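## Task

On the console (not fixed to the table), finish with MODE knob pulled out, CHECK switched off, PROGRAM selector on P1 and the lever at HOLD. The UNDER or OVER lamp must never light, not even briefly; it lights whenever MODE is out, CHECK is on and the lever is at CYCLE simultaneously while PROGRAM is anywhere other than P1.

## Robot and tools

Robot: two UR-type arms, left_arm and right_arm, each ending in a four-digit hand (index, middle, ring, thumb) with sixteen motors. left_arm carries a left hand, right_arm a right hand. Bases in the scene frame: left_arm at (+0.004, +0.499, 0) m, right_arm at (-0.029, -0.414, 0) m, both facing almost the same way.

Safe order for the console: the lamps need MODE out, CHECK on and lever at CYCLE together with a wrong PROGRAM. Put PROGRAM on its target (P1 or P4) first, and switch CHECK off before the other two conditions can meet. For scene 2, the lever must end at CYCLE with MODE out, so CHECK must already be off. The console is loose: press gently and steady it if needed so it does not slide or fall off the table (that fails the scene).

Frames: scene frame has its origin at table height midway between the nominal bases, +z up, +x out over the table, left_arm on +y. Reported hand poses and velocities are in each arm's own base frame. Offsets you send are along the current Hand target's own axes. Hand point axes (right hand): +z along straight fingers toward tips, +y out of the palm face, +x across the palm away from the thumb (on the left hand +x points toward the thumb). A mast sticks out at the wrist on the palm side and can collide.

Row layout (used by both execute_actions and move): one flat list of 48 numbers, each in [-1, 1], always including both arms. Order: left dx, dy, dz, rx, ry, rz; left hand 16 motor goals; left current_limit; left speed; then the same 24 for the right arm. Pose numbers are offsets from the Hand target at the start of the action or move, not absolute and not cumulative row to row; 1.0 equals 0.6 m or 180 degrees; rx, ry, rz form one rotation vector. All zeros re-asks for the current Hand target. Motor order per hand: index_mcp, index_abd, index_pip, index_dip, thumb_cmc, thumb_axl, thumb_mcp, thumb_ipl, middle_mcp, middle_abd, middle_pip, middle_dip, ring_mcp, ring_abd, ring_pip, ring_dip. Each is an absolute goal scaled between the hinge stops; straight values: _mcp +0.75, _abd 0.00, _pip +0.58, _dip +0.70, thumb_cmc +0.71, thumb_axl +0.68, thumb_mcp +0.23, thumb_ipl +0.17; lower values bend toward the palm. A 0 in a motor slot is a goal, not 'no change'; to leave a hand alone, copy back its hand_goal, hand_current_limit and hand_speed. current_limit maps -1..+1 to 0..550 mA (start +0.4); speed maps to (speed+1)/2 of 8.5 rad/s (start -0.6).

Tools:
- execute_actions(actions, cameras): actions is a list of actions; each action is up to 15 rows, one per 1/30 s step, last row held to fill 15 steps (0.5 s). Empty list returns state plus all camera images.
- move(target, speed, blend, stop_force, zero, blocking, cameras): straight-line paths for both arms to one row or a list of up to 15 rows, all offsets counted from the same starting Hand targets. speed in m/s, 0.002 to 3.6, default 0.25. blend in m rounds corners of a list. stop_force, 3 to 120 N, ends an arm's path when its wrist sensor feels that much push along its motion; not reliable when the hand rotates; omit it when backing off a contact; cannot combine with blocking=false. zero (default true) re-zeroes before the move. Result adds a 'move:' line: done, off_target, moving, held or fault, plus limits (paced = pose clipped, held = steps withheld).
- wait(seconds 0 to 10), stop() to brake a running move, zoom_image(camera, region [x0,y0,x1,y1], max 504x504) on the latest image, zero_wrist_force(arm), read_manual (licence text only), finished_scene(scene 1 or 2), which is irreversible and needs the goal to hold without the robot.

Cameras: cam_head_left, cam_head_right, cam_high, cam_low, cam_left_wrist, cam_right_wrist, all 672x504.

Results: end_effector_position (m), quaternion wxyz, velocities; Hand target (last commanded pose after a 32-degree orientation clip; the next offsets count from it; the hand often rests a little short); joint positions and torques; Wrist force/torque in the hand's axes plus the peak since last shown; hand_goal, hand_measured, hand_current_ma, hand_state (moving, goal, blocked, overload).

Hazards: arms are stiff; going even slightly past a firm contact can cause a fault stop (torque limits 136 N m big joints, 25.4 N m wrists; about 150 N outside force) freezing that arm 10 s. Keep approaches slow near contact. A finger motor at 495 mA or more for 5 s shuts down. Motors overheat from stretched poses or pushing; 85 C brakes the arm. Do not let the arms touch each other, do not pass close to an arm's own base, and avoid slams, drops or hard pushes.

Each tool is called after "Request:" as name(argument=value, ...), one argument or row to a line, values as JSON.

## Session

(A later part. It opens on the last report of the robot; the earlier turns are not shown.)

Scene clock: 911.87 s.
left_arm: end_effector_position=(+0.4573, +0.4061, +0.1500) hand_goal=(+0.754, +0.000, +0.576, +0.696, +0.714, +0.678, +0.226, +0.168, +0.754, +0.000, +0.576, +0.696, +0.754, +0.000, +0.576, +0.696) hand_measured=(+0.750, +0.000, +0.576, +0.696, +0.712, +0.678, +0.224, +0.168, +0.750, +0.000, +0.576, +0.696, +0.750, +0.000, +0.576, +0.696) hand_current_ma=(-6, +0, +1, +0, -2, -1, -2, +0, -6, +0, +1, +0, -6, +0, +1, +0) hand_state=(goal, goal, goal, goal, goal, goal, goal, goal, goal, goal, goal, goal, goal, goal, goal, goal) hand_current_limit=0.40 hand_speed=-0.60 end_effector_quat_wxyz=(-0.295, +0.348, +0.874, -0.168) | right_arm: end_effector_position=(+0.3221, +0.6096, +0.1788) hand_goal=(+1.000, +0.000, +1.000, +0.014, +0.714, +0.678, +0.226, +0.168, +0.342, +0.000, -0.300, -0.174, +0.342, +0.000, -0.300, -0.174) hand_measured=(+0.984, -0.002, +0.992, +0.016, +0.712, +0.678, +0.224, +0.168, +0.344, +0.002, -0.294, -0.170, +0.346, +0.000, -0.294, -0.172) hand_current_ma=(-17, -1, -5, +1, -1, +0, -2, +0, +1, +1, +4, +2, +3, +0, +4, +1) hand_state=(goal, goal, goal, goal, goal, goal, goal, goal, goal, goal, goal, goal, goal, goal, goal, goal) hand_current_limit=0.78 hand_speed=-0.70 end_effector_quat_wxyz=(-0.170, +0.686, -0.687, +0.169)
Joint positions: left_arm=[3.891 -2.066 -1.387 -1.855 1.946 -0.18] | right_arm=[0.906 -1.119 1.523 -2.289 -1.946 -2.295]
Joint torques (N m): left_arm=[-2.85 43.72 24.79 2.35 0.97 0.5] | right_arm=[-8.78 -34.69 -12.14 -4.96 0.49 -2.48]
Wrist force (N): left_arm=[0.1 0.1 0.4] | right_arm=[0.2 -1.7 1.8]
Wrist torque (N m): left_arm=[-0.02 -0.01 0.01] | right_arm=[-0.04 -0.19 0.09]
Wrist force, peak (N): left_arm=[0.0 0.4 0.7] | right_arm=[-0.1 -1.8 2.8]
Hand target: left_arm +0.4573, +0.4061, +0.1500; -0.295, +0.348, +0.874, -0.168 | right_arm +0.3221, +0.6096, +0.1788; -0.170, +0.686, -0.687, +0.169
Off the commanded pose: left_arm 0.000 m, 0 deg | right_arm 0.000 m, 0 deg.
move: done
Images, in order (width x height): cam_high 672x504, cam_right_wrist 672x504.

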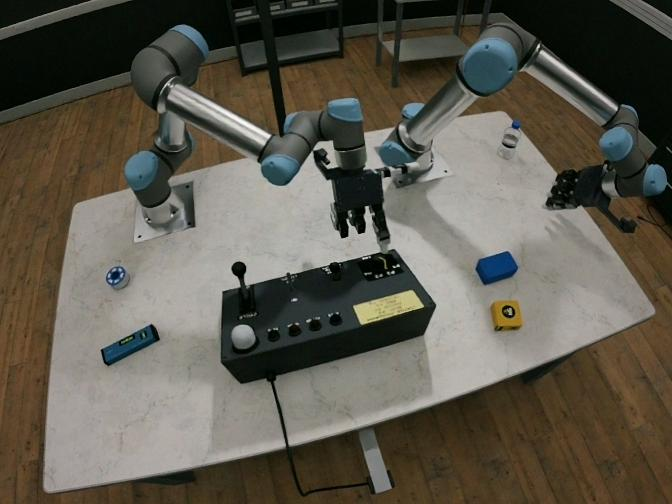

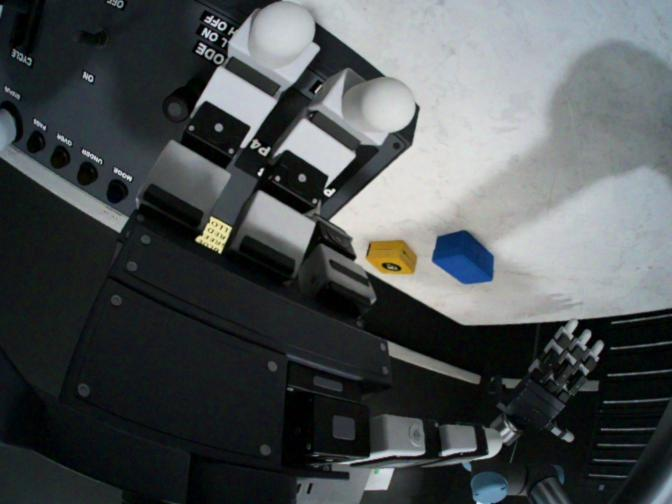

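Request:
move(
  target=[0,0,0,0,0,0,0.754,0,0.576,0.696,0.714,0.678,0.226,0.168,0.754,0,0.576,0.696,0.754,0,0.576,0.696,0.4,-0.6,0,0,0.0417,0,0,0,1,0,1,0.0145,0.714,0.678,0.226,0.168,0.342,0,-0.3,-0.174,0.342,0,-0.3,-0.174,0.78,-0.7],
  cameras=["cam_high","cam_head_left","cam_low"],
  speed=0.02,
  stop_force=8,
)

Request:
zoom_image(
  camera="cam_high",
  region=[350, 235, 410, 280],
)

Scene clock: 957.63 s.
left_arm: end_effector_position=(+0.4573, +0.4061, +0.1500) hand_goal=(+0.754, +0.000, +0.576, +0.696, +0.714, +0.678, +0.226, +0.168, +0.754, +0.000, +0.576, +0.696, +0.754, +0.000, +0.576, +0.696) hand_measured=(+0.750, +0.000, +0.576, +0.696, +0.712, +0.678, +0.224, +0.168, +0.750, +0.000, +0.576, +0.696, +0.750, +0.000, +0.576, +0.696) hand_current_ma=(-6, +0, +1, +0, -2, -1, -2, +0, -6, +0, +1, +0, -6, +0, +1, +0) hand_state=(goal, goal, goal, goal, goal, goal, goal, goal, goal, goal, goal, goal, goal, goal, goal, goal) hand_current_limit=0.40 hand_speed=-0.60 end_effector_quat_wxyz=(-0.295, +0.348, +0.874, -0.168) | right_arm: end_effector_position=(+0.3274, +0.6096, +0.1687) hand_goal=(+1.000, +0.000, +1.000, +0.014, +0.714, +0.678, +0.226, +0.168, +0.342, +0.000, -0.300, -0.174, +0.342, +0.000, -0.300, -0.174) hand_measured=(+0.994, -0.002, +1.000, -0.014, +0.712, +0.678, +0.224, +0.168, +0.344, +0.002, -0.294, -0.170, +0.346, +0.000, -0.294, -0.172) hand_current_ma=(-5, -1, +0, -39, -1, +0, -2, +0, +1, +1, +4, +2, +3, +0, +4, +1) hand_state=(goal, goal, goal, blocked, goal, goal, goal, goal, goal, goal, goal, goal, goal, goal, goal, goal) hand_current_limit=0.78 hand_speed=-0.70 end_effector_quat_wxyz=(-0.170, +0.686, -0.687, +0.169)
Joint positions: left_arm=[3.891 -2.066 -1.387 -1.855 1.946 -0.18] | right_arm=[0.9 -1.104 1.529 -2.312 -1.944 -2.302]
Joint torques (N m): left_arm=[-3.2 43.27 25.38 2.22 0.99 0.39] | right_arm=[7.42 -51.62 -37.77 -0.65 -1.95 2.39]
Wrist force (N): left_arm=[0.3 0.1 0.4] | right_arm=[0.4 -0.3 -1.5]
Wrist torque (N m): left_arm=[-0.02 -0.02 0.02] | right_arm=[0.27 -0.20 0.06]
Wrist force, peak (N): left_arm=[0.0 0.5 0.7] | right_arm=[0.3 2.9 -11.2]
Hand target: left_arm +0.4573, +0.4061, +0.1500; -0.295, +0.348, +0.874, -0.168 | right_arm +0.3274, +0.6096, +0.1687; -0.170, +0.686, -0.687, +0.169 (not the last commanded pose)
Off the commanded pose: left_arm 0.000 m, 0 deg | right_arm 0.014 m, 0 deg.
move: contact (right_arm)
Images, in order (width x height): cam_head_left 672x504, cam_high 672x504, cam_low 672x504.

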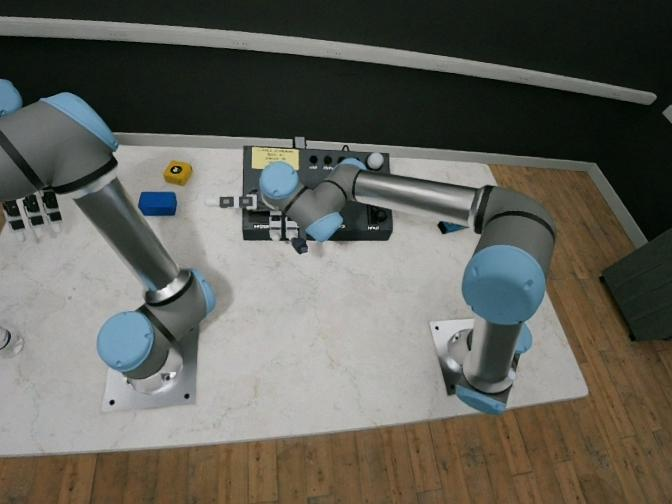

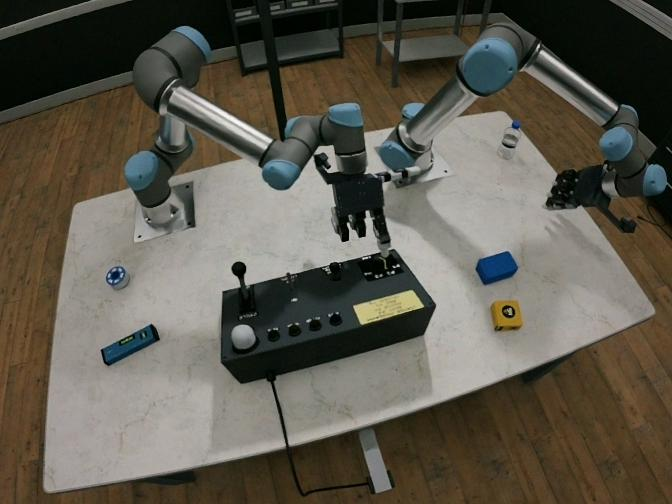

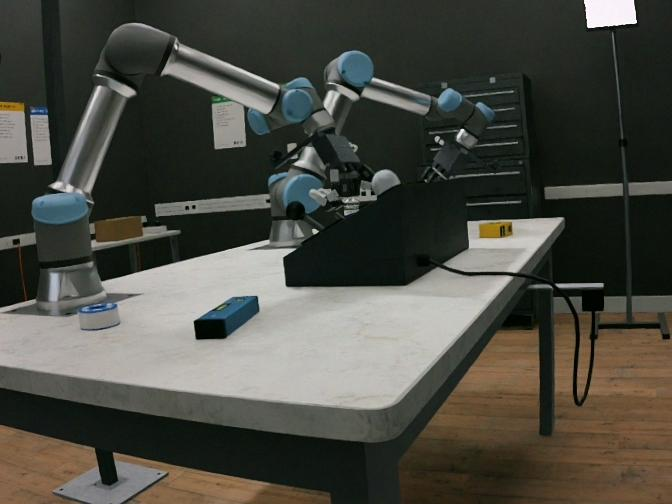

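Scaled by 8.400 from the camera's 672x504 image, which has a finer 960x720 frame.

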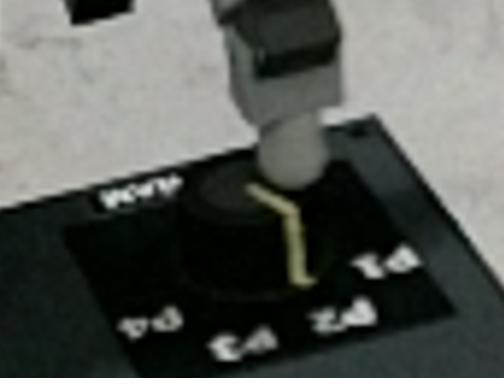

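Request:
move(
  target=[0,0,0,0,0,0,0.754,0,0.576,0.696,0.714,0.678,0.226,0.168,0.754,0,0.576,0.696,0.754,0,0.576,0.696,0.4,-0.6,0,0,0.0083,0,0,0,1,0,1,0.0145,0.714,0.678,0.226,0.168,0.342,0,-0.3,-0.174,0.342,0,-0.3,-0.174,0.78,-0.7],
  cameras=["cam_high"],
  speed=0.01,
  stop_force=22,
)

Request:
zoom_image(
  camera="cam_high",
  region=[350, 235, 410, 280],
)

Scene clock: 966.43 s.
left_arm: end_effector_position=(+0.4573, +0.4061, +0.1500) hand_goal=(+0.754, +0.000, +0.576, +0.696, +0.714, +0.678, +0.226, +0.168, +0.754, +0.000, +0.576, +0.696, +0.754, +0.000, +0.576, +0.696) hand_measured=(+0.750, +0.000, +0.576, +0.696, +0.712, +0.678, +0.224, +0.168, +0.750, +0.000, +0.576, +0.696, +0.750, +0.000, +0.576, +0.696) hand_current_ma=(-6, +0, +1, +0, -2, -1, -2, +0, -6, +0, +1, +0, -6, +0, +1, +0) hand_state=(goal, goal, goal, goal, goal, goal, goal, goal, goal, goal, goal, goal, goal, goal, goal, goal) hand_current_limit=0.40 hand_speed=-0.60 end_effector_quat_wxyz=(-0.295, +0.348, +0.874, -0.168) | right_arm: end_effector_position=(+0.3285, +0.6098, +0.1670) hand_goal=(+1.000, +0.000, +1.000, +0.014, +0.714, +0.678, +0.226, +0.168, +0.342, +0.000, -0.300, -0.174, +0.342, +0.000, -0.300, -0.174) hand_measured=(+1.000, -0.008, +1.000, -0.040, +0.712, +0.678, +0.224, +0.168, +0.344, +0.002, -0.294, -0.170, +0.346, +0.000, -0.294, -0.172) hand_current_ma=(+0, -5, +0, -107, -1, +0, -2, +0, +1, +1, +4, +2, +3, +0, +4, +1) hand_state=(goal, goal, goal, blocked, goal, goal, goal, goal, goal, goal, goal, goal, goal, goal, goal, goal) hand_current_limit=0.78 hand_speed=-0.70 end_effector_quat_wxyz=(-0.170, +0.686, -0.687, +0.169)
Joint positions: left_arm=[3.891 -2.066 -1.387 -1.855 1.946 -0.18] | right_arm=[0.899 -1.101 1.529 -2.317 -1.944 -2.303]
Joint torques (N m): left_arm=[-3.23 43.31 25.91 2.07 1.02 0.48] | right_arm=[0.79 -34.75 -28.58 1.82 -2.53 2.33]
Wrist force (N): left_arm=[0.0 0.1 0.5] | right_arm=[0.3 1.3 -24.0]
Wrist torque (N m): left_arm=[-0.03 0.01 0.01] | right_arm=[2.74 -0.69 0.04]
Wrist force, peak (N): left_arm=[-0.2 0.4 0.8] | right_arm=[0.4 2.7 -28.8]
Hand target: left_arm +0.4573, +0.4061, +0.1500; -0.295, +0.348, +0.874, -0.168 | right_arm +0.3285, +0.6098, +0.1670; -0.170, +0.686, -0.687, +0.169 (not the last commanded pose)
Off the commanded pose: left_arm 0.000 m, 0 deg | right_arm 0.003 m, 0 deg.
move: contact (right_arm)
Images, in order (width x height): cam_high 672x504.

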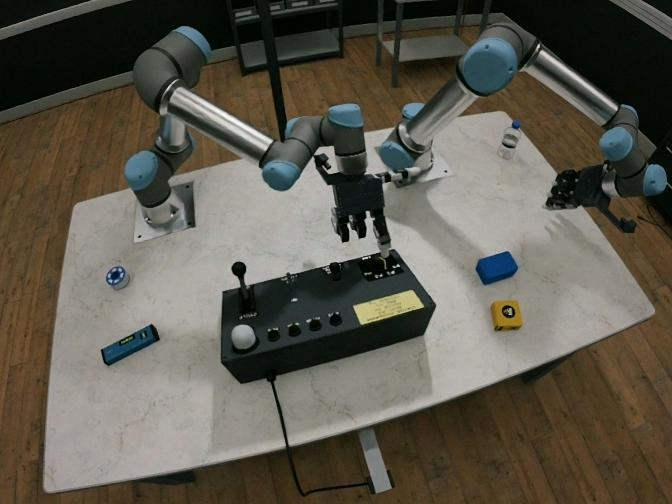

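Scaled by 8.400 from the camera's 672x504 image, which has a finer 960x720 frame.

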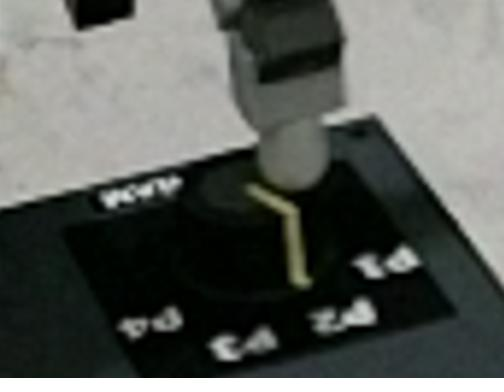

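Request:
move(
  target=[
    [0,0,0,0,0,0,0.754,0,0.576,0.696,0.714,0.678,0.226,0.168,0.754,0,0.576,0.696,0.754,0,0.576,0.696,0.4,-0.6,-0.0025,0.0113,0,0,0,0,1,0,1,0.0145,0.714,0.678,0.226,0.168,0.342,0,-0.3,-0.174,0.342,0,-0.3,-0.174,0.78,-0.7],
    [0,0,0,0,0,0,0.754,0,0.576,0.696,0.714,0.678,0.226,0.168,0.754,0,0.576,0.696,0.754,0,0.576,0.696,0.4,-0.6,0.001,0.0247,0,0,0,0,1,0,1,0.0145,0.714,0.678,0.226,0.168,0.342,0,-0.3,-0.174,0.342,0,-0.3,-0.174,0.78,-0.7],
  ],
  cameras=["cam_high"],
  speed=0.02,
  stop_force=30,
)

Request:
zoom_image(
  camera="cam_high",
  region=[350, 235, 410, 280],
)

Scene clock: 979.40 s.
left_arm: end_effector_position=(+0.4573, +0.4061, +0.1500) hand_goal=(+0.754, +0.000, +0.576, +0.696, +0.714, +0.678, +0.226, +0.168, +0.754, +0.000, +0.576, +0.696, +0.754, +0.000, +0.576, +0.696) hand_measured=(+0.750, +0.000, +0.576, +0.696, +0.712, +0.678, +0.224, +0.168, +0.750, +0.000, +0.576, +0.696, +0.750, +0.000, +0.576, +0.696) hand_current_ma=(-6, +0, +1, +0, -2, -1, -2, +0, -6, +0, +1, +0, -6, +0, +1, +0) hand_state=(goal, goal, goal, goal, goal, goal, goal, goal, goal, goal, goal, goal, goal, goal, goal, goal) hand_current_limit=0.40 hand_speed=-0.60 end_effector_quat_wxyz=(-0.295, +0.348, +0.874, -0.168) | right_arm: end_effector_position=(+0.3154, +0.6092, +0.1601) hand_goal=(+1.000, +0.000, +1.000, +0.014, +0.714, +0.678, +0.226, +0.168, +0.342, +0.000, -0.300, -0.174, +0.342, +0.000, -0.300, -0.174) hand_measured=(+1.004, +0.004, +1.002, +0.116, +0.712, +0.678, +0.224, +0.168, +0.344, +0.002, -0.294, -0.170, +0.346, +0.000, -0.294, -0.172) hand_current_ma=(+1, +1, +1, +275, -1, +0, -2, +0, +1, +1, +4, +2, +3, +0, +4, +1) hand_state=(goal, goal, goal, blocked, goal, goal, goal, goal, goal, goal, goal, goal, goal, goal, goal, goal) hand_current_limit=0.78 hand_speed=-0.70 end_effector_quat_wxyz=(-0.170, +0.686, -0.687, +0.169)
Joint positions: left_arm=[3.891 -2.066 -1.387 -1.855 1.946 -0.18] | right_arm=[0.914 -1.109 1.559 -2.333 -1.948 -2.287]
Joint torques (N m): left_arm=[-3.14 44.4 25.24 2.46 1.09 0.46] | right_arm=[8.53 -34.07 4.64 0.16 0.19 1.82]
Wrist force (N): left_arm=[0.0 0.2 0.2] | right_arm=[-0.4 -12.8 -17.6]
Wrist torque (N m): left_arm=[0.02 0.00 0.00] | right_arm=[3.06 -0.60 0.04]
Wrist force, peak (N): left_arm=[0.1 0.1 0.8] | right_arm=[0.6 1.5 -24.1]
Hand target: left_arm +0.4573, +0.4061, +0.1500; -0.295, +0.348, +0.874, -0.168 | right_arm +0.3154, +0.6092, +0.1601; -0.170, +0.686, -0.687, +0.169
Off the commanded pose: left_arm 0.000 m, 0 deg | right_arm 0.000 m, 0 deg.
move: done
Images, in order (width x height): cam_high 672x504.

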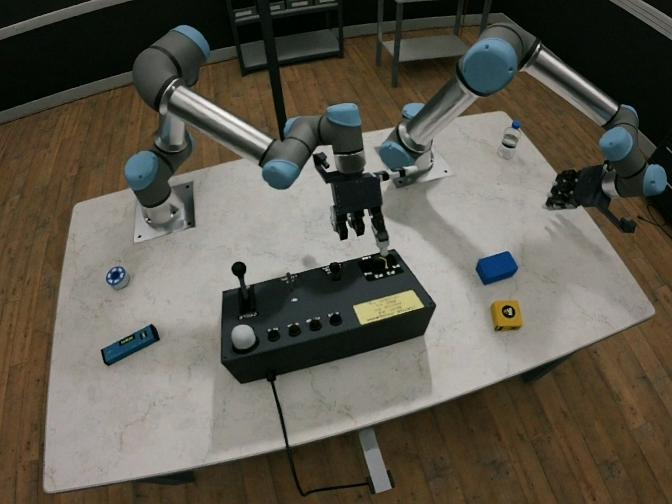

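Scaled by 8.400 from the camera's 672x504 image, which has a finer 960x720 frame.

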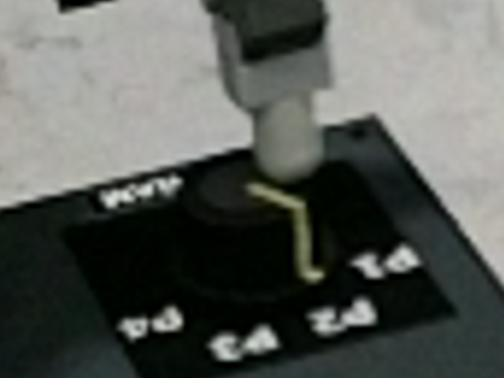

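Request:
move(
  target=[
    [0,0,0,0,0,0,0.754,0,0.576,0.696,0.714,0.678,0.226,0.168,0.754,0,0.576,0.696,0.754,0,0.576,0.696,0.4,-0.6,0,0.003,0.002,0,0,0,1,0,1,0.0145,0.714,0.678,0.226,0.168,0.342,0,-0.3,-0.174,0.342,0,-0.3,-0.174,0.78,-0.7],
    [0,0,0,0,0,0,0.754,0,0.576,0.696,0.714,0.678,0.226,0.168,0.754,0,0.576,0.696,0.754,0,0.576,0.696,0.4,-0.6,0.0015,0.02,0.003,0,0,0,1,0,1,0.0145,0.714,0.678,0.226,0.168,0.342,0,-0.3,-0.174,0.342,0,-0.3,-0.174,0.78,-0.7],
  ],
  cameras=["cam_high"],
  speed=0.02,
  stop_force=30,
)

Request:
zoom_image(
  camera="cam_high",
  region=[350, 235, 410, 280],
)

Scene clock: 993.17 s.
left_arm: end_effector_position=(+0.4573, +0.4061, +0.1500) hand_goal=(+0.754, +0.000, +0.576, +0.696, +0.714, +0.678, +0.226, +0.168, +0.754, +0.000, +0.576, +0.696, +0.754, +0.000, +0.576, +0.696) hand_measured=(+0.750, +0.000, +0.576, +0.696, +0.712, +0.678, +0.224, +0.168, +0.750, +0.000, +0.576, +0.696, +0.750, +0.000, +0.576, +0.696) hand_current_ma=(-6, +0, +1, +0, -2, -1, -2, +0, -6, +0, +1, +0, -6, +0, +1, +0) hand_state=(goal, goal, goal, goal, goal, goal, goal, goal, goal, goal, goal, goal, goal, goal, goal, goal) hand_current_limit=0.40 hand_speed=-0.60 end_effector_quat_wxyz=(-0.295, +0.348, +0.874, -0.168) | right_arm: end_effector_position=(+0.3056, +0.6083, +0.1529) hand_goal=(+1.000, +0.000, +1.000, +0.014, +0.714, +0.678, +0.226, +0.168, +0.342, +0.000, -0.300, -0.174, +0.342, +0.000, -0.300, -0.174) hand_measured=(+1.004, +0.010, +1.002, +0.282, +0.712, +0.678, +0.224, +0.168, +0.344, +0.002, -0.294, -0.170, +0.346, +0.000, -0.294, -0.172) hand_current_ma=(+2, +7, +1, +490, -1, +0, -2, +0, +1, +1, +4, +2, +3, +0, +4, +1) hand_state=(goal, goal, goal, blocked, goal, goal, goal, goal, goal, goal, goal, goal, goal, goal, goal, goal) hand_current_limit=0.78 hand_speed=-0.70 end_effector_quat_wxyz=(-0.170, +0.686, -0.687, +0.169)
Joint positions: left_arm=[3.891 -2.066 -1.387 -1.855 1.946 -0.18] | right_arm=[0.926 -1.113 1.585 -2.35 -1.952 -2.276]
Joint torques (N m): left_arm=[-3.08 43.88 26.31 2.47 0.98 0.46] | right_arm=[9.97 -34.04 3.4 0.46 0.85 1.68]
Wrist force (N): left_arm=[0.1 0.0 0.4] | right_arm=[-0.8 -15.2 -18.1]
Wrist torque (N m): left_arm=[-0.03 -0.01 0.01] | right_arm=[3.38 -0.62 0.05]
Wrist force, peak (N): left_arm=[-0.2 0.3 0.7] | right_arm=[-0.4 -15.9 -31.1]
Hand target: left_arm +0.4573, +0.4061, +0.1500; -0.295, +0.348, +0.874, -0.168 | right_arm +0.3056, +0.6083, +0.1529; -0.170, +0.686, -0.687, +0.169
Off the commanded pose: left_arm 0.000 m, 0 deg | right_arm 0.000 m, 0 deg.
move: done
Images, in order (width x height): cam_high 672x504.

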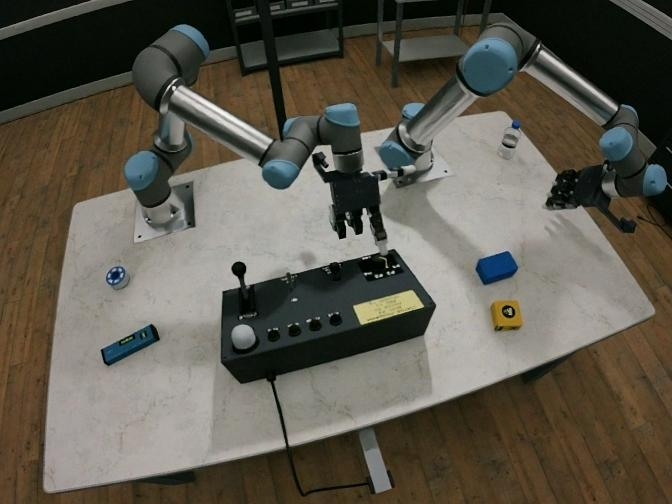

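Scaled by 8.400 from the camera's 672x504 image, which has a finer 960x720 frame.

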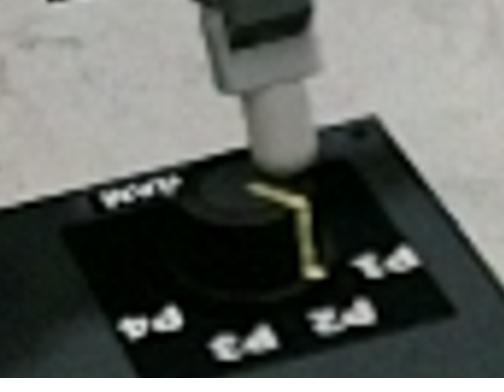

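Request:
move(
  target=[
    [0,0,0,0,0,0,0.754,0,0.576,0.696,0.714,0.678,0.226,0.168,0.754,0,0.576,0.696,0.754,0,0.576,0.696,0.4,-0.6,0,0,-0.0417,0,0,0,1,0,1,0.0145,0.714,0.678,0.226,0.168,0.342,0,-0.3,-0.174,0.342,0,-0.3,-0.174,0.78,-0.7],
    [0,0,0,0,0,0,0.754,0,0.576,0.696,0.714,0.678,0.226,0.168,0.754,0,0.576,0.696,0.754,0,0.576,0.696,0.4,-0.6,-0.002,-0.1942,-0.1748,-0.1833,0,0,0.754,0,0.576,0.696,0.714,0.678,0.226,0.168,0.342,0,-0.3,-0.174,0.342,0,-0.3,-0.174,0.78,-0.6],
    [0,0,0,0,0,0,0.754,0,0.576,0.696,0.714,0.678,0.226,0.168,0.754,0,0.576,0.696,0.754,0,0.576,0.696,0.4,-0.6,-0.002,-0.2502,-0.089,-0.1833,0,0,0.754,0,0.576,0.696,0.714,0.678,0.226,0.168,0.342,0,-0.3,-0.174,0.342,0,-0.3,-0.174,0.78,-0.6],
  ],
  cameras=["cam_high","cam_right_wrist"],
  speed=[0.05,0.2,0.1],
)

Request:
zoom_image(
  camera="cam_high",
  region=[350, 225, 410, 270],
)

Scene clock: 1030.33 s.
left_arm: end_effector_position=(+0.4573, +0.4061, +0.1500) hand_goal=(+0.754, +0.000, +0.576, +0.696, +0.714, +0.678, +0.226, +0.168, +0.754, +0.000, +0.576, +0.696, +0.754, +0.000, +0.576, +0.696) hand_measured=(+0.750, +0.000, +0.576, +0.696, +0.712, +0.678, +0.224, +0.168, +0.750, +0.000, +0.576, +0.696, +0.750, +0.000, +0.576, +0.696) hand_current_ma=(-6, +0, +1, +0, -2, -1, -2, +0, -6, +0, +1, +0, -6, +0, +1, +0) hand_state=(goal, goal, goal, goal, goal, goal, goal, goal, goal, goal, goal, goal, goal, goal, goal, goal) hand_current_limit=0.40 hand_speed=-0.60 end_effector_quat_wxyz=(-0.295, +0.348, +0.874, -0.168) | right_arm: end_effector_position=(+0.4135, +0.6094, +0.2701) hand_goal=(+0.754, +0.000, +0.576, +0.696, +0.714, +0.678, +0.226, +0.168, +0.342, +0.000, -0.300, -0.174, +0.342, +0.000, -0.300, -0.174) hand_measured=(+0.756, +0.002, +0.578, +0.694, +0.712, +0.678, +0.224, +0.168, +0.346, +0.002, -0.294, -0.170, +0.346, +0.000, -0.294, -0.172) hand_current_ma=(+0, +1, +1, -1, +0, +0, -2, +0, +2, +1, +4, +1, +3, +0, +4, +1) hand_state=(goal, goal, goal, goal, goal, goal, goal, goal, goal, goal, goal, goal, goal, goal, goal, goal) hand_current_limit=0.78 hand_speed=-0.60 end_effector_quat_wxyz=(+0.032, +0.706, -0.706, -0.033)
Joint positions: left_arm=[3.891 -2.066 -1.387 -1.855 1.946 -0.18] | right_arm=[0.675 -0.851 0.809 -1.459 -1.513 -2.468]
Joint torques (N m): left_arm=[-4.34 44.6 26.08 2.64 1 0.51] | right_arm=[-10 -48.45 -40.42 0.09 -1.1 -2.12]
Wrist force (N): left_arm=[0.0 0.2 0.5] | right_arm=[-0.1 1.4 0.5]
Wrist torque (N m): left_arm=[-0.02 0.01 0.00] | right_arm=[0.11 -0.06 0.22]
Wrist force, peak (N): left_arm=[0.2 0.1 0.9] | right_arm=[-0.6 -15.3 -18.2]
Hand target: left_arm +0.4573, +0.4061, +0.1500; -0.295, +0.348, +0.874, -0.168 | right_arm +0.4135, +0.6094, +0.2701; +0.032, +0.706, -0.706, -0.033
Off the commanded pose: left_arm 0.000 m, 0 deg | right_arm 0.000 m, 0 deg.
move: done
Images, in order (width x height): cam_high 672x504, cam_right_wrist 672x504.

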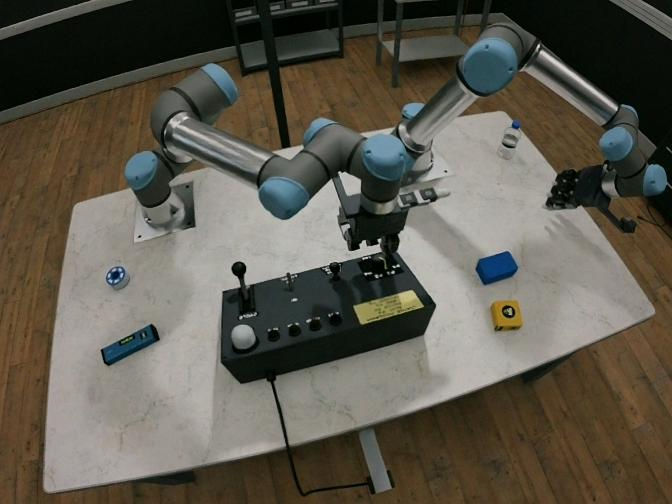

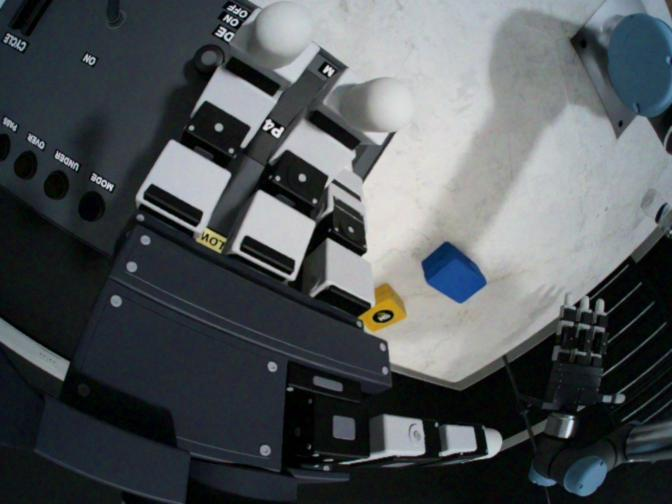

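Scaled by 8.400 from the camera's 672x504 image, which has a finer 960x720 frame.

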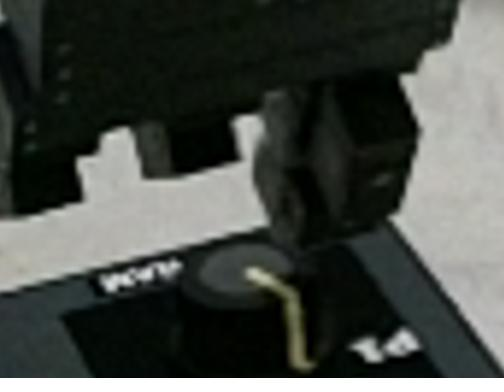

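Request:
move(
  target=[0,0,0,0,0,0,0.754,0,0.576,0.696,0.714,0.678,0.226,0.168,0.754,0,0.576,0.696,0.754,0,0.576,0.696,0.4,-0.6,0,0,0.0417,0,0,0,0.754,0,0.576,0.696,0.714,0.678,0.226,0.168,0.342,0,-0.3,-0.174,0.342,0,-0.3,-0.174,0.78,-0.6],
  cameras=["cam_high","cam_head_left","cam_low"],
  speed=0.02,
  stop_force=8,
)

Request:
zoom_image(
  camera="cam_high",
  region=[350, 225, 410, 270],
)

Request:
zoom_image(
  camera="cam_head_left",
  region=[220, 150, 320, 225],
)

Scene clock: 1040.57 s.
left_arm: end_effector_position=(+0.4573, +0.4061, +0.1500) hand_goal=(+0.754, +0.000, +0.576, +0.696, +0.714, +0.678, +0.226, +0.168, +0.754, +0.000, +0.576, +0.696, +0.754, +0.000, +0.576, +0.696) hand_measured=(+0.750, +0.000, +0.576, +0.696, +0.712, +0.678, +0.224, +0.168, +0.750, +0.000, +0.576, +0.696, +0.750, +0.000, +0.576, +0.696) hand_current_ma=(-6, +0, +1, +0, -2, -1, -2, +0, -6, +0, +1, +0, -6, +0, +1, +0) hand_state=(goal, goal, goal, goal, goal, goal, goal, goal, goal, goal, goal, goal, goal, goal, goal, goal) hand_current_limit=0.40 hand_speed=-0.60 end_effector_quat_wxyz=(-0.295, +0.348, +0.874, -0.168) | right_arm: end_effector_position=(+0.4121, +0.6094, +0.2548) hand_goal=(+0.754, +0.000, +0.576, +0.696, +0.714, +0.678, +0.226, +0.168, +0.342, +0.000, -0.300, -0.174, +0.342, +0.000, -0.300, -0.174) hand_measured=(+0.754, +0.002, +0.578, +0.698, +0.712, +0.678, +0.224, +0.168, +0.346, +0.002, -0.294, -0.170, +0.346, +0.000, -0.294, -0.172) hand_current_ma=(+0, +1, +1, +0, +0, +0, -2, +0, +2, +1, +4, +1, +3, +0, +4, +1) hand_state=(goal, goal, goal, goal, goal, goal, goal, goal, goal, goal, goal, goal, goal, goal, goal, goal) hand_current_limit=0.78 hand_speed=-0.60 end_effector_quat_wxyz=(+0.032, +0.706, -0.706, -0.032)
Joint positions: left_arm=[3.891 -2.066 -1.387 -1.855 1.946 -0.18] | right_arm=[0.676 -0.854 0.855 -1.501 -1.513 -2.467]
Joint torques (N m): left_arm=[-3.02 44.97 25.64 2.57 1.12 0.55] | right_arm=[-6.53 -43.18 -38.88 0.69 -1 -0.93]
Wrist force (N): left_arm=[0.0 0.1 0.4] | right_arm=[-0.2 1.4 -3.9]
Wrist torque (N m): left_arm=[-0.03 0.01 0.01] | right_arm=[0.48 -0.18 0.10]
Wrist force, peak (N): left_arm=[-0.1 0.1 0.8] | right_arm=[-0.6 2.5 -10.9]
Hand target: left_arm +0.4573, +0.4061, +0.1500; -0.295, +0.348, +0.874, -0.168 | right_arm +0.4121, +0.6094, +0.2548; +0.032, +0.706, -0.706, -0.032 (not the last commanded pose)
Off the commanded pose: left_arm 0.000 m, 0 deg | right_arm 0.010 m, 0 deg.
move: contact (right_arm)
Images, in order (width x height): cam_head_left 672x504, cam_high 672x504, cam_low 672x504.

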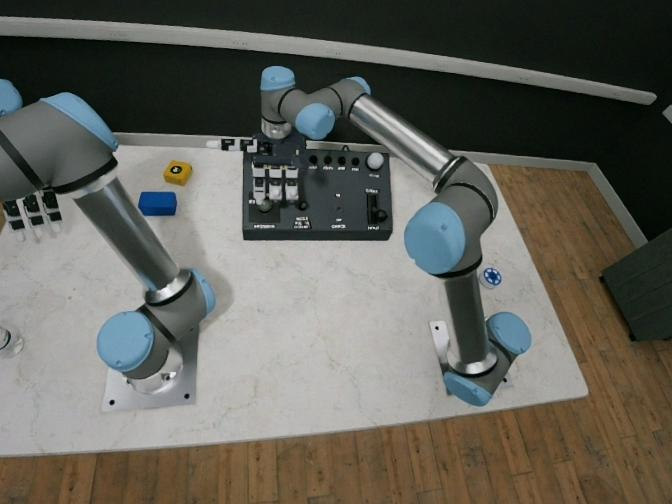

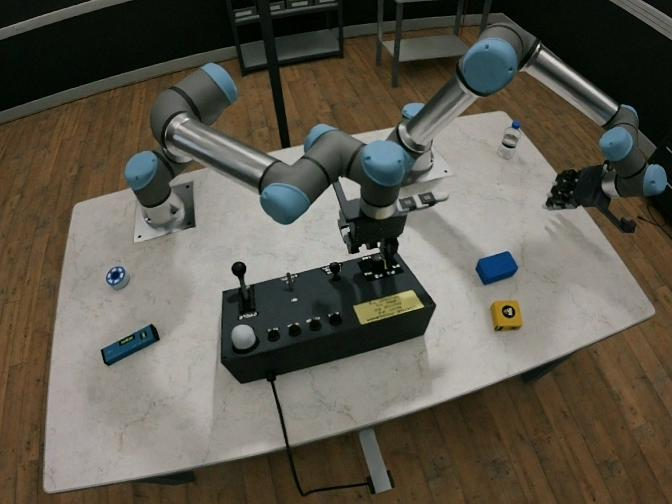

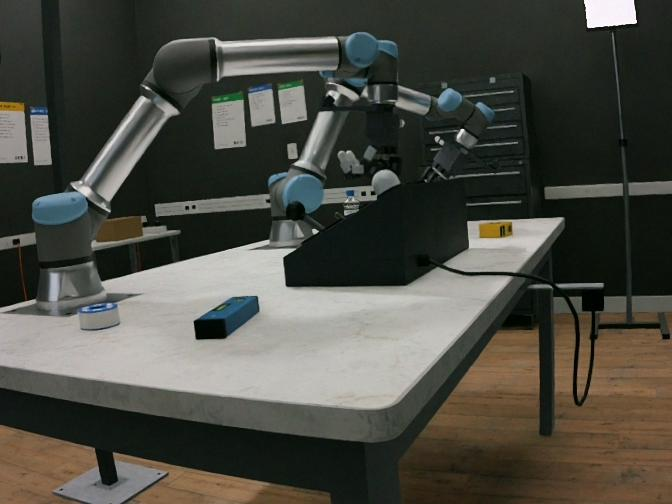

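Scaled by 8.400 from the camera's 672x504 image, which has a finer 960x720 frame.

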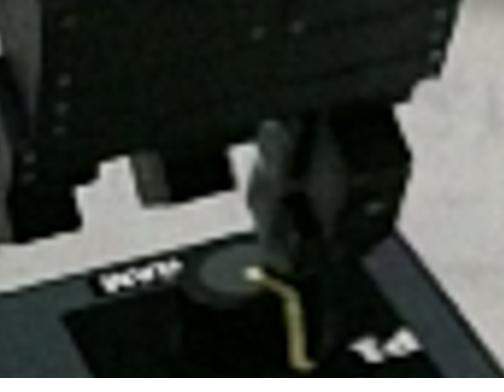

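Scaled by 5.040 from the camera's 672x504 image, which has a finer 960x720 frame.

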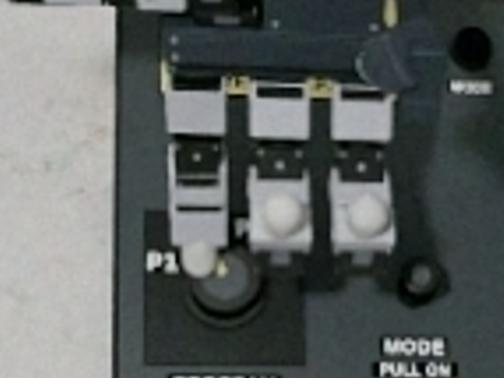

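Request:
move(
  target=[
    [0,0,0,0,0,0,0.754,0,0.576,0.696,0.714,0.678,0.226,0.168,0.754,0,0.576,0.696,0.754,0,0.576,0.696,0.4,-0.6,0,0,0.0033,0,0,0,0.754,0,0.576,0.696,0.714,0.678,0.226,0.168,0.342,0,-0.3,-0.174,0.342,0,-0.3,-0.174,0.78,-0.6],
    [0,0,0,0,0,0,0.754,0,0.576,0.696,0.714,0.678,0.226,0.168,0.754,0,0.576,0.696,0.754,0,0.576,0.696,0.4,-0.6,-0.0025,0.0112,0.0106,0,0,0,0.754,0,0.576,0.696,0.714,0.678,0.226,0.168,0.342,0,-0.3,-0.174,0.342,0,-0.3,-0.174,0.78,-0.6],
    [0,0,0,0,0,0,0.754,0,0.576,0.696,0.714,0.678,0.226,0.168,0.754,0,0.576,0.696,0.754,0,0.576,0.696,0.4,-0.6,0.0017,0.0224,0.0179,0,0,0,0.754,0,0.576,0.696,0.714,0.678,0.226,0.168,0.342,0,-0.3,-0.174,0.342,0,-0.3,-0.174,0.78,-0.6],
  ],
  cameras=["cam_high","cam_head_left"],
  speed=0.015,
  stop_force=30,
)

Request:
zoom_image(
  camera="cam_high",
  region=[350, 225, 410, 270],
)

Request:
zoom_image(
  camera="cam_head_left",
  region=[220, 150, 320, 225],
)

Scene clock: 1071.10 s.
left_arm: end_effector_position=(+0.4573, +0.4061, +0.1500) hand_goal=(+0.754, +0.000, +0.576, +0.696, +0.714, +0.678, +0.226, +0.168, +0.754, +0.000, +0.576, +0.696, +0.754, +0.000, +0.576, +0.696) hand_measured=(+0.750, +0.000, +0.576, +0.696, +0.712, +0.678, +0.224, +0.168, +0.750, +0.000, +0.576, +0.696, +0.750, +0.000, +0.576, +0.696) hand_current_ma=(-6, +0, +1, +0, -2, -1, -2, +0, -6, +0, +1, +0, -6, +0, +1, +0) hand_state=(goal, goal, goal, goal, goal, goal, goal, goal, goal, goal, goal, goal, goal, goal, goal, goal) hand_current_limit=0.40 hand_speed=-0.60 end_effector_quat_wxyz=(-0.295, +0.348, +0.874, -0.168) | right_arm: end_effector_position=(+0.3978, +0.6084, +0.2453) hand_goal=(+0.754, +0.000, +0.576, +0.696, +0.714, +0.678, +0.226, +0.168, +0.342, +0.000, -0.300, -0.174, +0.342, +0.000, -0.300, -0.174) hand_measured=(+0.740, +0.014, +0.572, +0.698, +0.712, +0.678, +0.224, +0.168, +0.346, +0.002, -0.294, -0.170, +0.346, +0.000, -0.294, -0.172) hand_current_ma=(-15, +10, -2, +1, +0, +0, -2, +0, +2, +1, +4, +1, +3, +0, +4, +1) hand_state=(goal, goal, goal, goal, goal, goal, goal, goal, goal, goal, goal, goal, goal, goal, goal, goal) hand_current_limit=0.78 hand_speed=-0.60 end_effector_quat_wxyz=(+0.032, +0.706, -0.706, -0.032)
Joint positions: left_arm=[3.891 -2.066 -1.387 -1.855 1.946 -0.18] | right_arm=[0.687 -0.885 0.931 -1.547 -1.512 -2.456]
Joint torques (N m): left_arm=[-5.49 43.29 27.25 2.55 1.03 0.54] | right_arm=[8.24 -49.62 -3.74 -2.79 0.55 2.23]
Wrist force (N): left_arm=[-0.3 0.1 0.6] | right_arm=[-0.8 2.5 -14.5]
Wrist torque (N m): left_arm=[-0.04 0.06 -0.02] | right_arm=[1.22 -0.51 0.00]
Wrist force, peak (N): left_arm=[-0.2 0.2 0.9] | right_arm=[-0.1 2.5 -15.5]
Hand target: left_arm +0.4573, +0.4061, +0.1500; -0.295, +0.348, +0.874, -0.168 | right_arm +0.3978, +0.6084, +0.2453; +0.032, +0.706, -0.706, -0.032
Off the commanded pose: left_arm 0.000 m, 0 deg | right_arm 0.000 m, 0 deg.
move: done
Images, in order (width x height): cam_head_left 672x504, cam_high 672x504.

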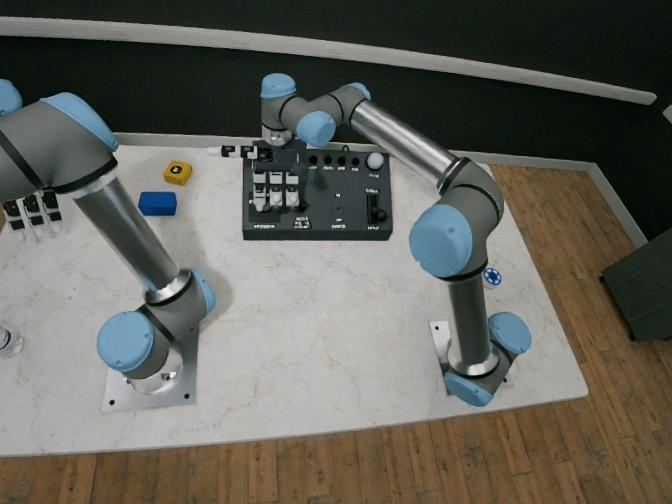

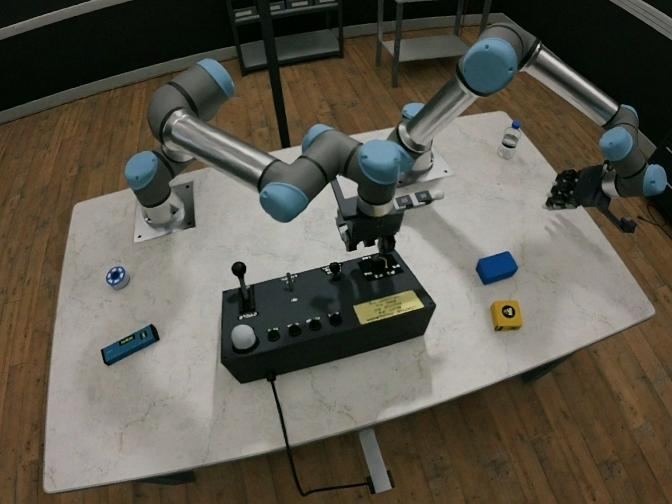

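Scaled by 8.400 from the camera's 672x504 image, which has a finer 960x720 frame.

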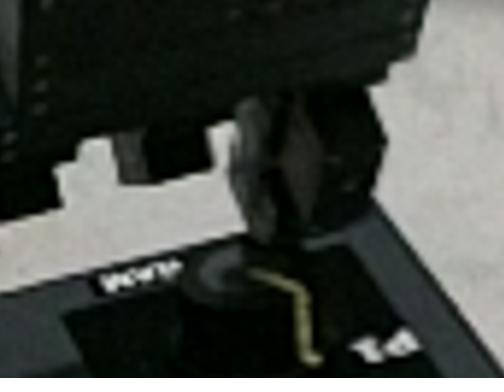

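Scaled by 5.040 from the camera's 672x504 image, which has a finer 960x720 frame.

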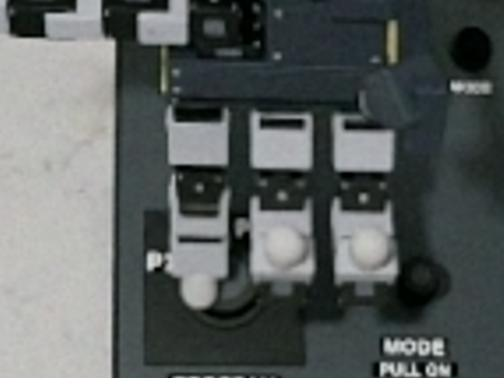

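Request:
move(
  target=[
    [0,0,0,0,0,0,0.754,0,0.576,0.696,0.714,0.678,0.226,0.168,0.754,0,0.576,0.696,0.754,0,0.576,0.696,0.4,-0.6,0,0,-0.0167,0,0,0,0.754,0,0.576,0.696,0.714,0.678,0.226,0.168,0.342,0,-0.3,-0.174,0.342,0,-0.3,-0.174,0.78,-0.6],
    [0,0,0,0,0,0,0.754,0,0.576,0.696,0.714,0.678,0.226,0.168,0.754,0,0.576,0.696,0.754,0,0.576,0.696,0.4,-0.6,-0.0017,-0.0224,-0.0312,0,0,0,0.754,0,0.576,0.696,0.714,0.678,0.226,0.168,0.342,0,-0.3,-0.174,0.342,0,-0.3,-0.174,0.78,-0.6],
  ],
  speed=0.05,
  cameras=[],
)

Request:
move(
  target=[
    [0,0,0,0,0,0,0.754,0,0.576,0.696,0.714,0.678,0.226,0.168,0.754,0,0.576,0.696,0.754,0,0.576,0.696,0.4,-0.6,0,0,0.0225,0,0,0,0.754,0,0.576,0.696,0.714,0.678,0.226,0.168,0.342,0,-0.3,-0.174,0.342,0,-0.3,-0.174,0.78,-0.6],
    [0,0,0,0,0,0,0.754,0,0.576,0.696,0.714,0.678,0.226,0.168,0.754,0,0.576,0.696,0.754,0,0.576,0.696,0.4,-0.6,-0.0025,0.0112,0.0298,0,0,0,0.754,0,0.576,0.696,0.714,0.678,0.226,0.168,0.342,0,-0.3,-0.174,0.342,0,-0.3,-0.174,0.78,-0.6],
    [0,0,0,0,0,0,0.754,0,0.576,0.696,0.714,0.678,0.226,0.168,0.754,0,0.576,0.696,0.754,0,0.576,0.696,0.4,-0.6,0.0017,0.0224,0.0371,0,0,0,0.754,0,0.576,0.696,0.714,0.678,0.226,0.168,0.342,0,-0.3,-0.174,0.342,0,-0.3,-0.174,0.78,-0.6],
  ],
  cameras=["cam_high","cam_head_left"],
  speed=0.015,
  stop_force=45,
)

Request:
zoom_image(
  camera="cam_high",
  region=[350, 225, 410, 270],
)

Request:
zoom_image(
  camera="cam_head_left",
  region=[220, 150, 320, 225],
)

Scene clock: 1099.27 s.
left_arm: end_effector_position=(+0.4573, +0.4061, +0.1500) hand_goal=(+0.754, +0.000, +0.576, +0.696, +0.714, +0.678, +0.226, +0.168, +0.754, +0.000, +0.576, +0.696, +0.754, +0.000, +0.576, +0.696) hand_measured=(+0.750, +0.000, +0.576, +0.696, +0.712, +0.678, +0.224, +0.168, +0.750, +0.000, +0.576, +0.696, +0.750, +0.000, +0.576, +0.696) hand_current_ma=(-6, +0, +1, +0, -2, -1, -2, +0, -6, +0, +1, +0, -6, +0, +1, +0) hand_state=(goal, goal, goal, goal, goal, goal, goal, goal, goal, goal, goal, goal, goal, goal, goal, goal) hand_current_limit=0.40 hand_speed=-0.60 end_effector_quat_wxyz=(-0.295, +0.348, +0.874, -0.168) | right_arm: end_effector_position=(+0.4128, +0.6094, +0.2627) hand_goal=(+0.754, +0.000, +0.576, +0.696, +0.714, +0.678, +0.226, +0.168, +0.342, +0.000, -0.300, -0.174, +0.342, +0.000, -0.300, -0.174) hand_measured=(+0.752, +0.002, +0.574, +0.698, +0.712, +0.678, +0.224, +0.168, +0.346, +0.002, -0.294, -0.170, +0.346, +0.000, -0.294, -0.172) hand_current_ma=(-1, +1, -1, +1, +0, +0, -2, +0, +2, +1, +4, +1, +3, +0, +4, +1) hand_state=(goal, goal, goal, goal, goal, goal, goal, goal, goal, goal, goal, goal, goal, goal, goal, goal) hand_current_limit=0.78 hand_speed=-0.60 end_effector_quat_wxyz=(+0.032, +0.706, -0.706, -0.032)
Joint positions: left_arm=[3.891 -2.066 -1.387 -1.855 1.946 -0.18] | right_arm=[0.676 -0.853 0.832 -1.48 -1.513 -2.468]
Joint torques (N m): left_arm=[-4.23 44.02 25.58 2.68 1.25 0.7] | right_arm=[-9.38 -47.66 -39.88 0.22 -0.85 -2.5]
Wrist force (N): left_arm=[-0.1 0.0 0.3] | right_arm=[-0.3 1.6 0.2]
Wrist torque (N m): left_arm=[-0.02 0.02 0.00] | right_arm=[0.17 -0.05 0.21]
Wrist force, peak (N): left_arm=[0.1 0.3 0.9] | right_arm=[-0.9 2.6 -15.1]
Hand target: left_arm +0.4573, +0.4061, +0.1500; -0.295, +0.348, +0.874, -0.168 | right_arm +0.4128, +0.6094, +0.2627; +0.032, +0.706, -0.706, -0.032
Off the commanded pose: left_arm 0.000 m, 0 deg | right_arm 0.000 m, 0 deg.
move: done
No camera images: "cameras" was empty.

Scene clock: 1102.10 s.
left_arm: end_effector_position=(+0.4573, +0.4061, +0.1500) hand_goal=(+0.754, +0.000, +0.576, +0.696, +0.714, +0.678, +0.226, +0.168, +0.754, +0.000, +0.576, +0.696, +0.754, +0.000, +0.576, +0.696) hand_measured=(+0.750, +0.000, +0.576, +0.696, +0.712, +0.678, +0.224, +0.168, +0.750, +0.000, +0.576, +0.696, +0.750, +0.000, +0.576, +0.696) hand_current_ma=(-6, +0, +1, +0, -2, -1, -2, +0, -6, +0, +1, +0, -6, +0, +1, +0) hand_state=(goal, goal, goal, goal, goal, goal, goal, goal, goal, goal, goal, goal, goal, goal, goal, goal) hand_current_limit=0.40 hand_speed=-0.60 end_effector_quat_wxyz=(-0.295, +0.348, +0.874, -0.168) | right_arm: end_effector_position=(+0.3974, +0.6084, +0.2418) hand_goal=(+0.754, +0.000, +0.576, +0.696, +0.714, +0.678, +0.226, +0.168, +0.342, +0.000, -0.300, -0.174, +0.342, +0.000, -0.300, -0.174) hand_measured=(+0.720, +0.026, +0.554, +0.688, +0.712, +0.678, +0.224, +0.168, +0.346, +0.002, -0.294, -0.170, +0.346, +0.000, -0.294, -0.172) hand_current_ma=(-55, +26, -26, -6, +0, +0, -2, +0, +2, +1, +4, +1, +3, +0, +4, +1) hand_state=(blocked, blocked, blocked, goal, goal, goal, goal, goal, goal, goal, goal, goal, goal, goal, goal, goal) hand_current_limit=0.78 hand_speed=-0.60 end_effector_quat_wxyz=(+0.032, +0.706, -0.706, -0.032)
Joint positions: left_arm=[3.891 -2.066 -1.387 -1.855 1.946 -0.18] | right_arm=[0.688 -0.885 0.94 -1.556 -1.512 -2.456]
Joint torques (N m): left_arm=[-4.56 44.71 24.71 2.57 1.09 0.7] | right_arm=[7.77 -59.35 -10.43 -4.2 0.8 2.25]
Wrist force (N): left_arm=[0.1 0.2 0.6] | right_arm=[-1.8 3.1 -2.7]
Wrist torque (N m): left_arm=[-0.03 0.00 0.01] | right_arm=[0.24 -0.30 -0.08]
Wrist force, peak (N): left_arm=[0.3 0.3 0.8] | right_arm=[-0.3 3.0 -17.8]
Hand target: left_arm +0.4573, +0.4061, +0.1500; -0.295, +0.348, +0.874, -0.168 | right_arm +0.3974, +0.6084, +0.2418; +0.032, +0.706, -0.706, -0.032
Off the commanded pose: left_arm 0.000 m, 0 deg | right_arm 0.000 m, 0 deg.
move: done
Images, in order (width x height): cam_head_left 672x504, cam_high 672x504.

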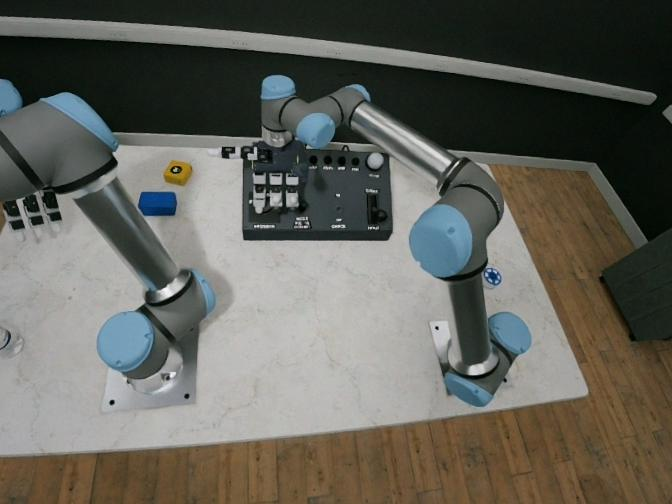

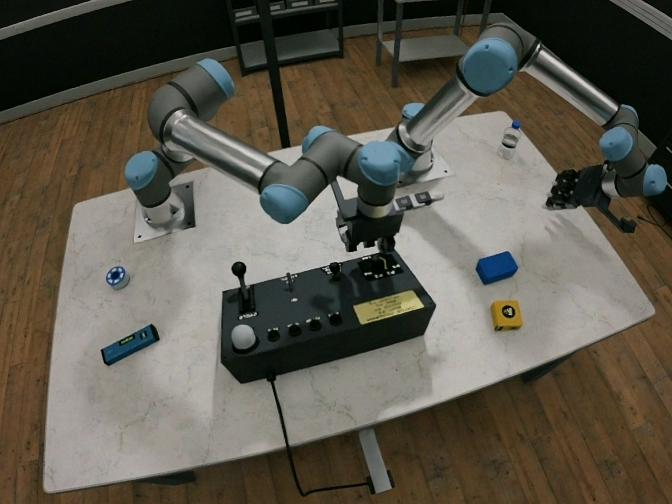

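Scaled by 8.400 from the camera's 672x504 image, which has a finer 960x720 frame.

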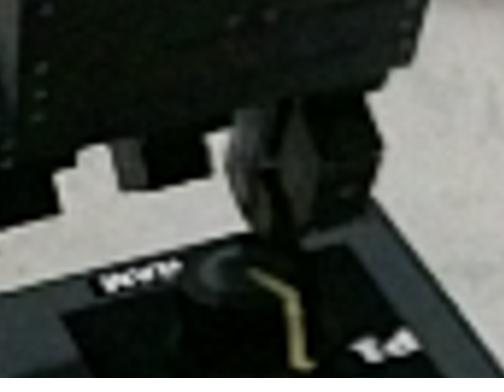

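Scaled by 5.040 from the camera's 672x504 image, which has a finer 960x720 frame.

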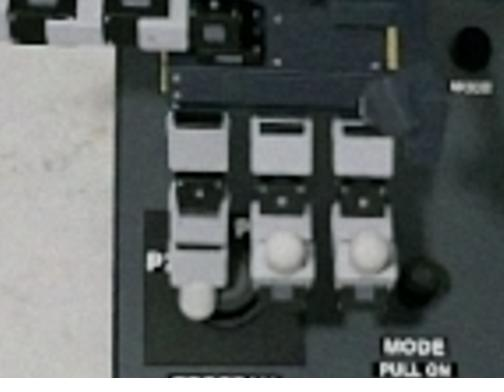

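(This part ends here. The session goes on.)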